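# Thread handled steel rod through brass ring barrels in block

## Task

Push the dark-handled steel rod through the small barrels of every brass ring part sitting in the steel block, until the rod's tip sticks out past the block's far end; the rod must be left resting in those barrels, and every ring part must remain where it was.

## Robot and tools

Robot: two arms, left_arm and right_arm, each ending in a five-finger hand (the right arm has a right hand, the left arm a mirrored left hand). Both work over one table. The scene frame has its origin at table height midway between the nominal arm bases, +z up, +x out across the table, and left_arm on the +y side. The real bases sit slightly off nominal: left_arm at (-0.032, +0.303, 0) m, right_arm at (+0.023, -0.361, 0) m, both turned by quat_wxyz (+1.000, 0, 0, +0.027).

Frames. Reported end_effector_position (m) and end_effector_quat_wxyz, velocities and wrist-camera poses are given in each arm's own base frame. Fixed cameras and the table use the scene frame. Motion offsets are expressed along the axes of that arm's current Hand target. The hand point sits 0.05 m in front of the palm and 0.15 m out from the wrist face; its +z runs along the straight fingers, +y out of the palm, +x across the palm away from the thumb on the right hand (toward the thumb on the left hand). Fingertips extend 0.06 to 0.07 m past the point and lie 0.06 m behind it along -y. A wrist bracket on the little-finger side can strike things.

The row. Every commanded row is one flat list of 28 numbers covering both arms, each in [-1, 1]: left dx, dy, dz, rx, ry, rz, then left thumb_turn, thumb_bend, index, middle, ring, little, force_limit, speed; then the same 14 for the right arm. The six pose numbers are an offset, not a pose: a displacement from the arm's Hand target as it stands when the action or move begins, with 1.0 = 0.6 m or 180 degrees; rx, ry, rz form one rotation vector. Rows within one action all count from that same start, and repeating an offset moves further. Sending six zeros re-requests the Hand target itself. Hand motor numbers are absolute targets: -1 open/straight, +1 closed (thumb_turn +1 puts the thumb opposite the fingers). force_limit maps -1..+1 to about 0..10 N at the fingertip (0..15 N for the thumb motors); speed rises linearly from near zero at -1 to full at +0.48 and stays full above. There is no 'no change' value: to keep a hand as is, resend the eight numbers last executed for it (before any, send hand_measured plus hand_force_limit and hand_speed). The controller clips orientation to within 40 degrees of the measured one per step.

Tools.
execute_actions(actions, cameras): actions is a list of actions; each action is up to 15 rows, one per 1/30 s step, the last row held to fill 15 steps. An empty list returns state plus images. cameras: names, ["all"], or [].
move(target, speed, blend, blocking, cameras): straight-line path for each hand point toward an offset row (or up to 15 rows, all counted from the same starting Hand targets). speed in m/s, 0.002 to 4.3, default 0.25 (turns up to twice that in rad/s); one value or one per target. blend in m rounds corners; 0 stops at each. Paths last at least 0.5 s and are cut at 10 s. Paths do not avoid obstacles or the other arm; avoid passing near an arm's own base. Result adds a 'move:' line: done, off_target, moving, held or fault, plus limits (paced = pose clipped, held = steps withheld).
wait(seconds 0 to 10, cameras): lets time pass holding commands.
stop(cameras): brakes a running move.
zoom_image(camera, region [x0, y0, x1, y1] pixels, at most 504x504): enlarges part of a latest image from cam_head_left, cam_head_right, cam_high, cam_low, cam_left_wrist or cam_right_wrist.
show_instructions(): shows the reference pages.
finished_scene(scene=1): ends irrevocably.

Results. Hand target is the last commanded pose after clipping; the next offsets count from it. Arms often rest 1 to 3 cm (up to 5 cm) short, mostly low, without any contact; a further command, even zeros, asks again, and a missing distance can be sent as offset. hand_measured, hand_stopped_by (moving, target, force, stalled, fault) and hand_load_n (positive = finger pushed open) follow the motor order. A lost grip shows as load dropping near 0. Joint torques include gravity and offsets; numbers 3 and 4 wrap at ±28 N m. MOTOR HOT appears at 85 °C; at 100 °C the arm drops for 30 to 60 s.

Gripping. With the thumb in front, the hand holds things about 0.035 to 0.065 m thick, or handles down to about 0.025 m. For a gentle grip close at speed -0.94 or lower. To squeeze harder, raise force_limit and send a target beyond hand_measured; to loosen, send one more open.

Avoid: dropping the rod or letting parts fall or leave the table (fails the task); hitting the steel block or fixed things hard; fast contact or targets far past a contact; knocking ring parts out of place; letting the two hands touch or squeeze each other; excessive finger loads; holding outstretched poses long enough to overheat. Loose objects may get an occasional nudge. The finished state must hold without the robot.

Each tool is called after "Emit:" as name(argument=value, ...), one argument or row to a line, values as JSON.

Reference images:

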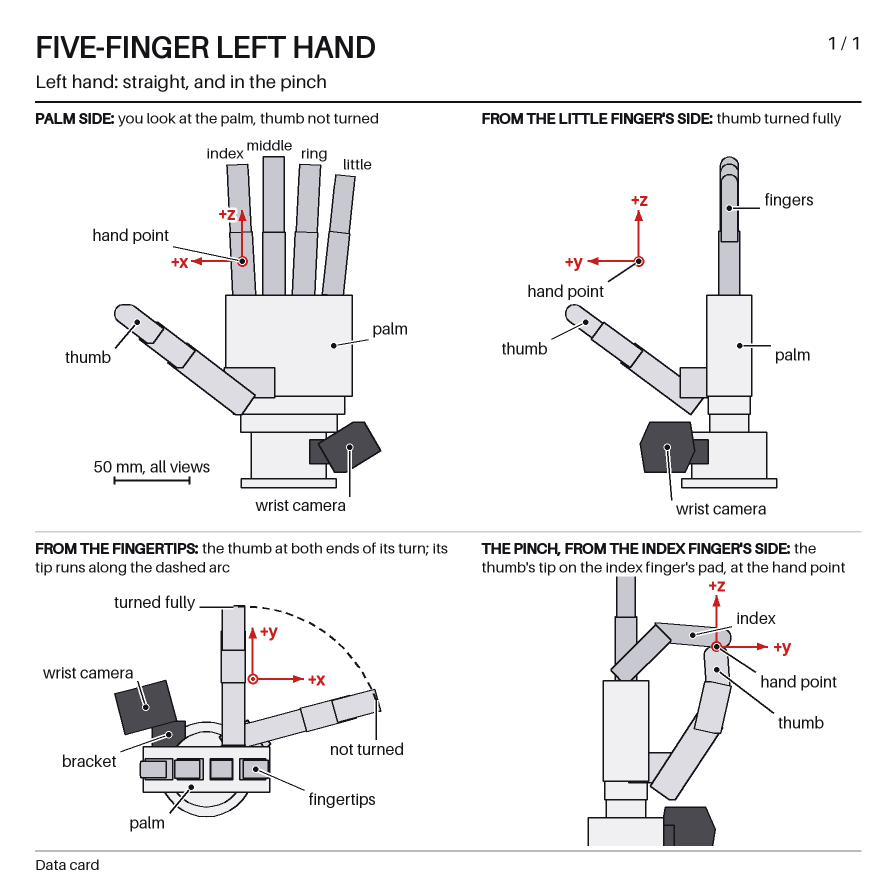

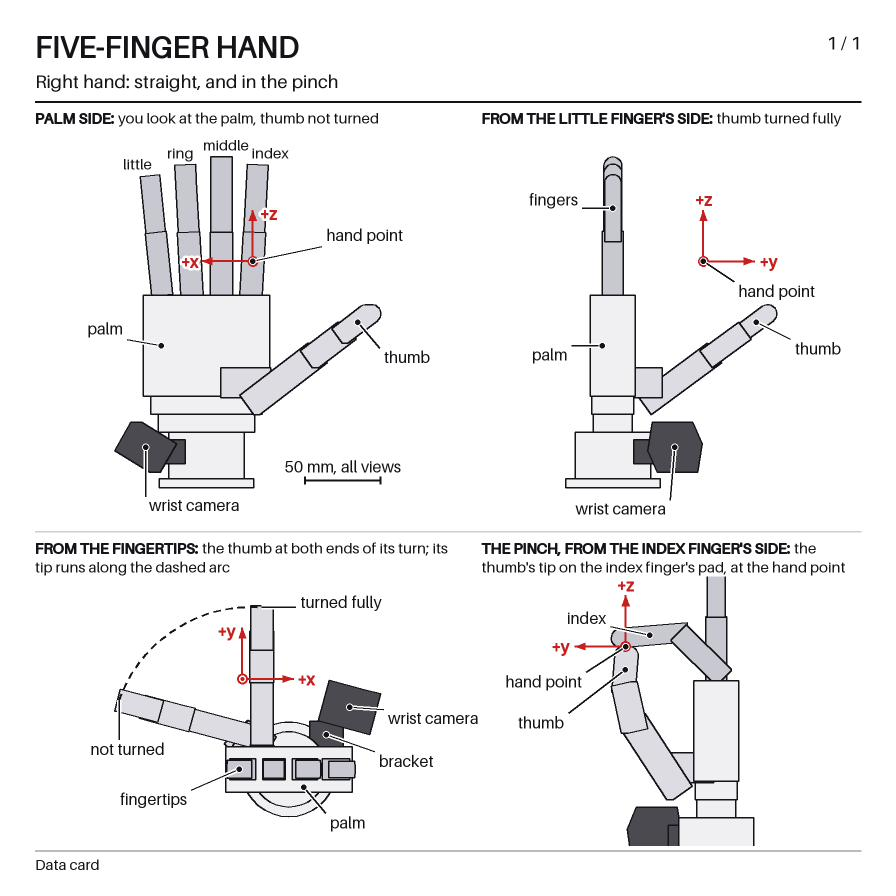

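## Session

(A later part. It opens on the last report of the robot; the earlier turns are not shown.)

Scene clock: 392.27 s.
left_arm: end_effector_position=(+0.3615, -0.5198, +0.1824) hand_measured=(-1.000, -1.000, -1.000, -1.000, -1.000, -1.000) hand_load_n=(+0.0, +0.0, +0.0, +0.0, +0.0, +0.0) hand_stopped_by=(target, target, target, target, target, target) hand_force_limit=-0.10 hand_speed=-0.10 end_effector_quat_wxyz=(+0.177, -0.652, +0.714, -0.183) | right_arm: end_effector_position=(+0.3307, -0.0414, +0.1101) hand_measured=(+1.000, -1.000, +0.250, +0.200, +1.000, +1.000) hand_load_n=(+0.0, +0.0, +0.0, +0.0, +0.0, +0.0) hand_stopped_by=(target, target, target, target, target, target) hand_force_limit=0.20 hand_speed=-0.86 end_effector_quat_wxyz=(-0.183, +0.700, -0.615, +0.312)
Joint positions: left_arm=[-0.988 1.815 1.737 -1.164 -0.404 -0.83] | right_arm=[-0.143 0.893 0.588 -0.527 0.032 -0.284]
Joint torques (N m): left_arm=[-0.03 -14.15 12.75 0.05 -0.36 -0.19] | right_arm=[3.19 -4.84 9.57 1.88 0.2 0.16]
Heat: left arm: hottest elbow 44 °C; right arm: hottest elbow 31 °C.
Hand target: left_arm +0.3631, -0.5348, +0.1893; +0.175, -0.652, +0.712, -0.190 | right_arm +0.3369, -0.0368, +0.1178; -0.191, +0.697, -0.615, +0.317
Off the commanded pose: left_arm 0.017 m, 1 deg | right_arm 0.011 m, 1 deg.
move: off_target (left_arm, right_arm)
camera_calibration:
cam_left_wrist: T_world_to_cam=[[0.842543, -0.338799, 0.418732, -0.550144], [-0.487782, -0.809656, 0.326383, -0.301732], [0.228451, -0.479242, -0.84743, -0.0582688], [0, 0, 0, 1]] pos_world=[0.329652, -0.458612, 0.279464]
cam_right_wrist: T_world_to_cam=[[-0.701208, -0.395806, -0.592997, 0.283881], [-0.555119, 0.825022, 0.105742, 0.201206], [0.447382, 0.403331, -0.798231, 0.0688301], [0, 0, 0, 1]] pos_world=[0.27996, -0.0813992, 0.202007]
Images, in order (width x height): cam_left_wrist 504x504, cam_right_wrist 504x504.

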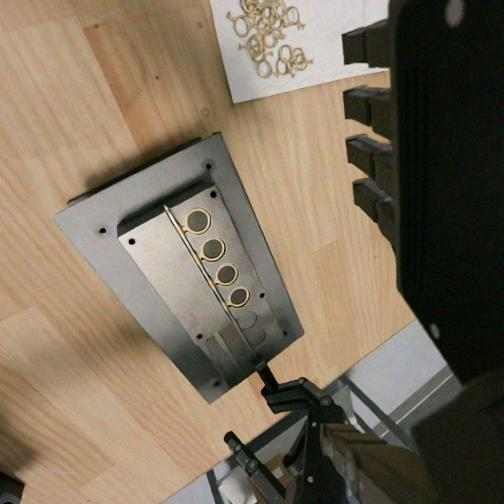

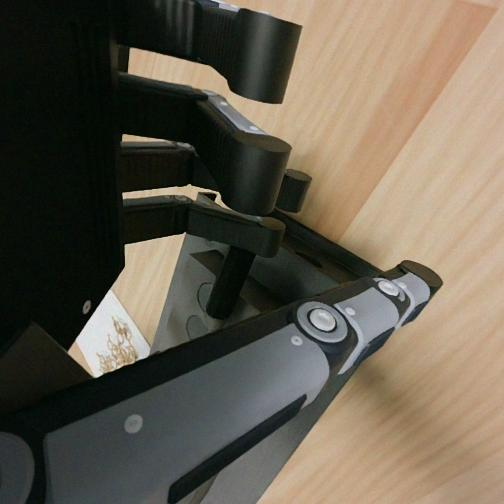

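Emit:
move(
  target=[0,0,0,0,0,0,-1,-1,-1,-1,-1,-1,-0.1,-0.1,-0.0057,-0.0014,-0.0006,0,0,0,1,-1,0.25,0.2,1,1,0.2,-0.86],
  speed=0.03,
  cameras=["cam_left_wrist","cam_right_wrist"],
)

Emit:
zoom_image(
  camera="cam_left_wrist",
  region=[225, 330, 325, 430],
)

Emit:
zoom_image(
  camera="cam_left_wrist",
  region=[150, 192, 190, 232],
)

Scene clock: 393.30 s.
left_arm: end_effector_position=(+0.3615, -0.5198, +0.1824) hand_measured=(-1.000, -1.000, -1.000, -1.000, -1.000, -1.000) hand_load_n=(+0.0, +0.0, +0.0, -0.5, +0.0, +0.0) hand_stopped_by=(target, target, target, target, target, target) hand_force_limit=-0.10 hand_speed=-0.10 end_effector_quat_wxyz=(+0.177, -0.652, +0.714, -0.183) | right_arm: end_effector_position=(+0.3312, -0.0380, +0.1101) hand_measured=(+1.000, -1.000, +0.250, +0.200, +1.000, +1.000) hand_load_n=(+0.0, +0.0, +0.0, +0.0, +0.0, +0.0) hand_stopped_by=(target, target, target, target, target, target) hand_force_limit=0.20 hand_speed=-0.86 end_effector_quat_wxyz=(-0.183, +0.701, -0.615, +0.312)
Joint positions: left_arm=[-0.988 1.815 1.737 -1.164 -0.404 -0.83] | right_arm=[-0.129 0.893 0.588 -0.527 0.041 -0.274]
Joint torques (N m): left_arm=[-0.03 -14.1 12.75 0.05 -0.36 -0.19] | right_arm=[3.02 -4.84 9.55 1.87 0.19 0.15]
Heat: left arm: hottest elbow 44 °C; right arm: hottest elbow 31 °C.
Hand target: left_arm +0.3631, -0.5348, +0.1893; +0.175, -0.652, +0.712, -0.190 | right_arm +0.3372, -0.0332, +0.1179; -0.191, +0.697, -0.614, +0.317
Off the commanded pose: left_arm 0.017 m, 1 deg | right_arm 0.011 m, 1 deg.
move: off_target (left_arm, right_arm)
camera_calibration:
cam_left_wrist: T_world_to_cam=[[0.842543, -0.338799, 0.418732, -0.550144], [-0.487782, -0.809656, 0.326383, -0.301732], [0.228451, -0.479242, -0.84743, -0.0582688], [0, 0, 0, 1]] pos_world=[0.329652, -0.458612, 0.279464]
cam_right_wrist: T_world_to_cam=[[-0.700873, -0.396374, -0.593013, 0.285442], [-0.555475, 0.824856, 0.105168, 0.198882], [0.447464, 0.403114, -0.798295, 0.0672081], [0, 0, 0, 1]] pos_world=[0.28046, -0.0779996, 0.202007]
Images, in order (width x height): cam_left_wrist 504x504, cam_right_wrist 504x504.

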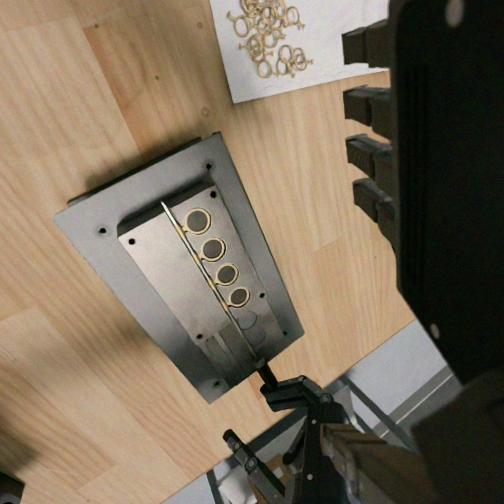

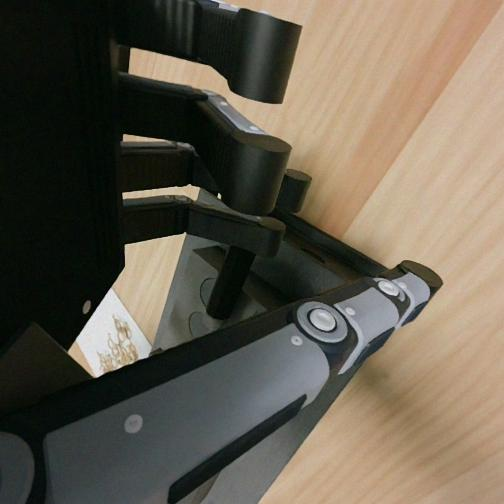

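Scaled by 5.040 from the camera's 504x504 image, which has a finer 720x720 frame.

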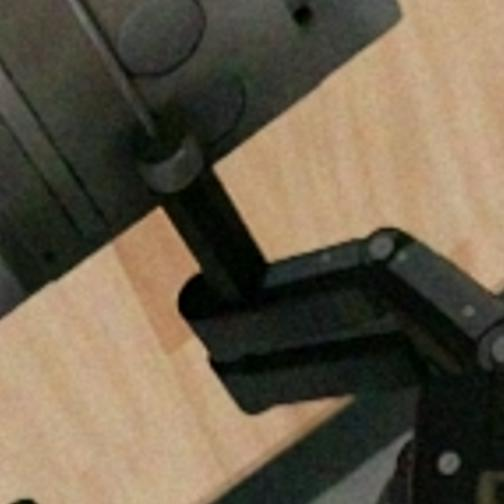

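Scaled by 12.600 from the camera's 504x504 image, which has a finer 720x720 frame.

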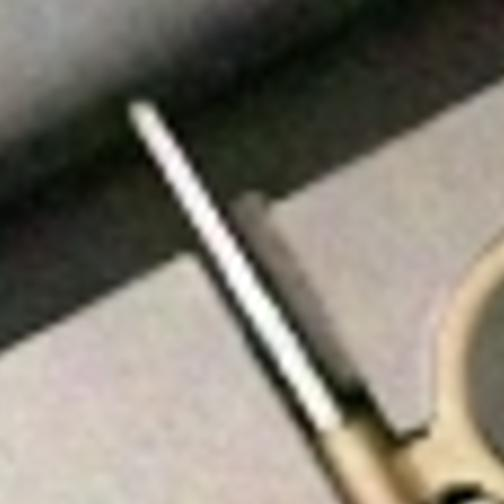

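Emit:
move(
  target=[0,0,0,0,0,0,-1,-1,-1,-1,-1,-1,-0.1,-0.1,0.0651,0.0115,0.0082,0,0,0,1,-1,0.25,0.2,1,1,0.2,-0.86],
  speed=0.08,
  cameras=["all"],
)

Emit:
zoom_image(
  camera="cam_left_wrist",
  region=[145, 185, 265, 305],
)

Emit:
zoom_image(
  camera="cam_left_wrist",
  region=[215, 290, 315, 390],
)

Scene clock: 394.80 s.
left_arm: end_effector_position=(+0.3615, -0.5198, +0.1824) hand_measured=(-1.000, -1.000, -1.000, -1.000, -1.000, -1.000) hand_load_n=(+0.0, +0.0, +0.0, -0.5, +0.0, +0.0) hand_stopped_by=(target, target, target, target, target, target) hand_force_limit=-0.10 hand_speed=-0.10 end_effector_quat_wxyz=(+0.177, -0.652, +0.714, -0.183) | right_arm: end_effector_position=(+0.3258, -0.0653, +0.1068) hand_measured=(+1.000, -1.000, +0.250, +0.200, +1.000, +1.000) hand_load_n=(+0.0, +0.0, +0.0, +0.0, +0.5, +0.0) hand_stopped_by=(target, target, target, target, target, target) hand_force_limit=0.20 hand_speed=-0.86 end_effector_quat_wxyz=(-0.188, +0.699, -0.620, +0.303)
Joint positions: left_arm=[-0.988 1.815 1.737 -1.164 -0.404 -0.83] | right_arm=[-0.253 0.904 0.588 -0.527 -0.055 -0.352]
Joint torques (N m): left_arm=[-0.03 -14.1 12.75 0.06 -0.36 -0.19] | right_arm=[1.03 -3.78 10.54 2.33 -0.15 -0.21]
Heat: left arm: hottest elbow 44 °C; right arm: hottest elbow 31 °C.
Hand target: left_arm +0.3631, -0.5348, +0.1893; +0.175, -0.652, +0.712, -0.190 | right_arm +0.3371, -0.0733, +0.1178; -0.191, +0.697, -0.614, +0.317
Off the commanded pose: left_arm 0.017 m, 1 deg | right_arm 0.018 m, 2 deg.
move: off_target (left_arm, right_arm)
camera_calibration:
cam_left_wrist: T_world_to_cam=[[0.842543, -0.338799, 0.418732, -0.550144], [-0.487782, -0.809656, 0.326383, -0.301732], [0.228451, -0.479242, -0.84743, -0.0582688], [0, 0, 0, 1]] pos_world=[0.329652, -0.458612, 0.279464]
cam_right_wrist: T_world_to_cam=[[-0.705843, -0.381706, -0.59673, 0.27187], [-0.552718, 0.823645, 0.126929, 0.215413], [0.443044, 0.419415, -0.79234, 0.0799214], [0, 0, 0, 1]] pos_world=[0.275551, -0.107169, 0.198216]

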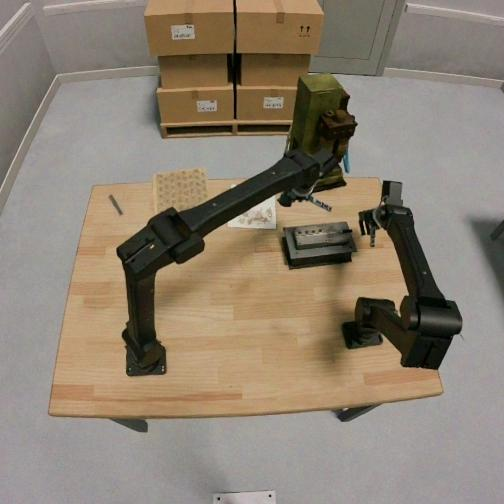

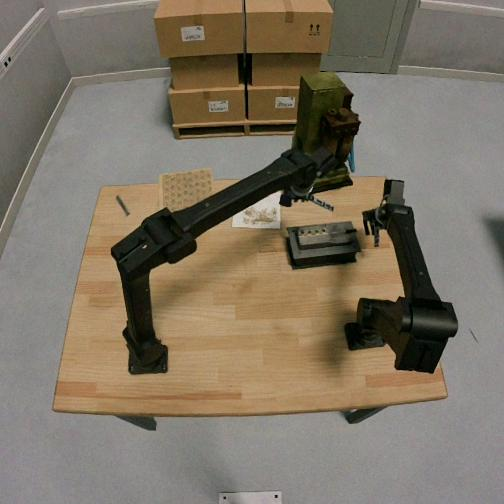

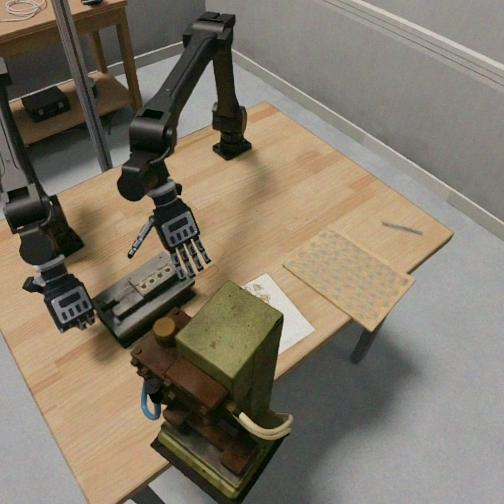

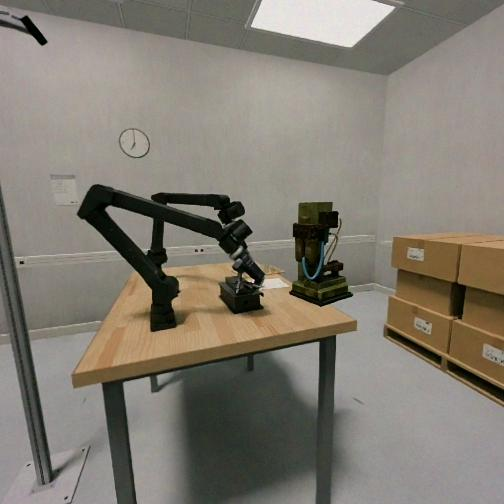

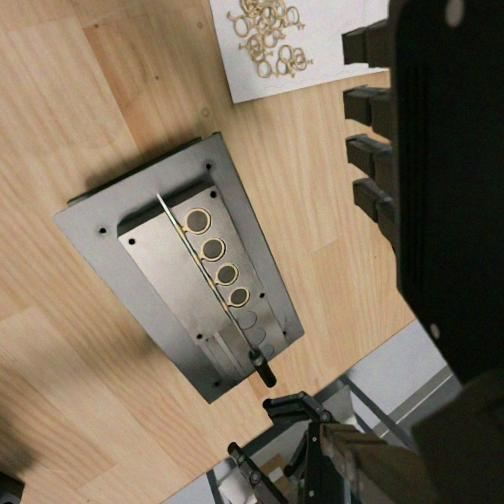

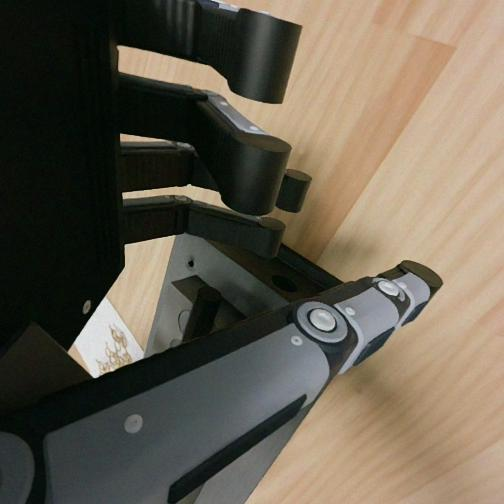

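Scaled by 4.200 from the camera's 504x504 image, which has a finer 720x720 frame.

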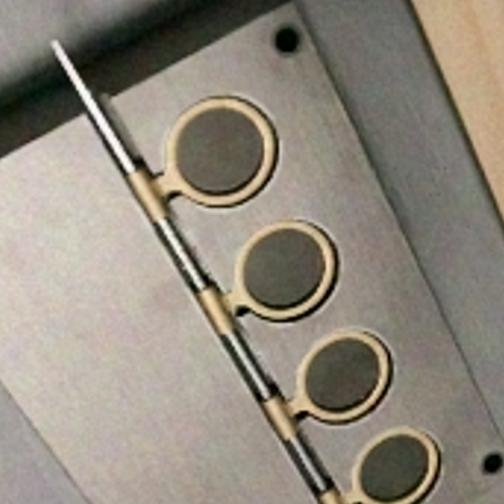

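Scaled by 5.040 from the camera's 504x504 image, which has a finer 720x720 frame.

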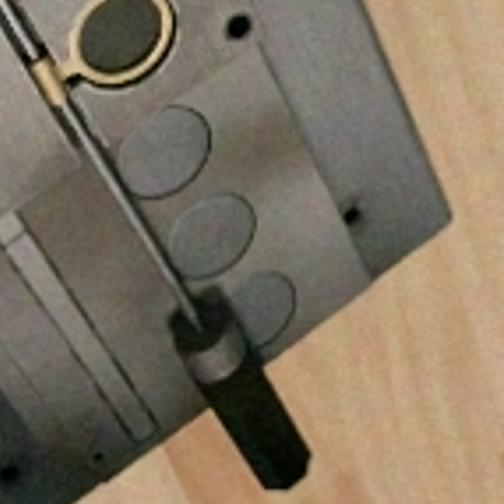

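Emit:
finished_scene(
)

The scene is finished: the task was done.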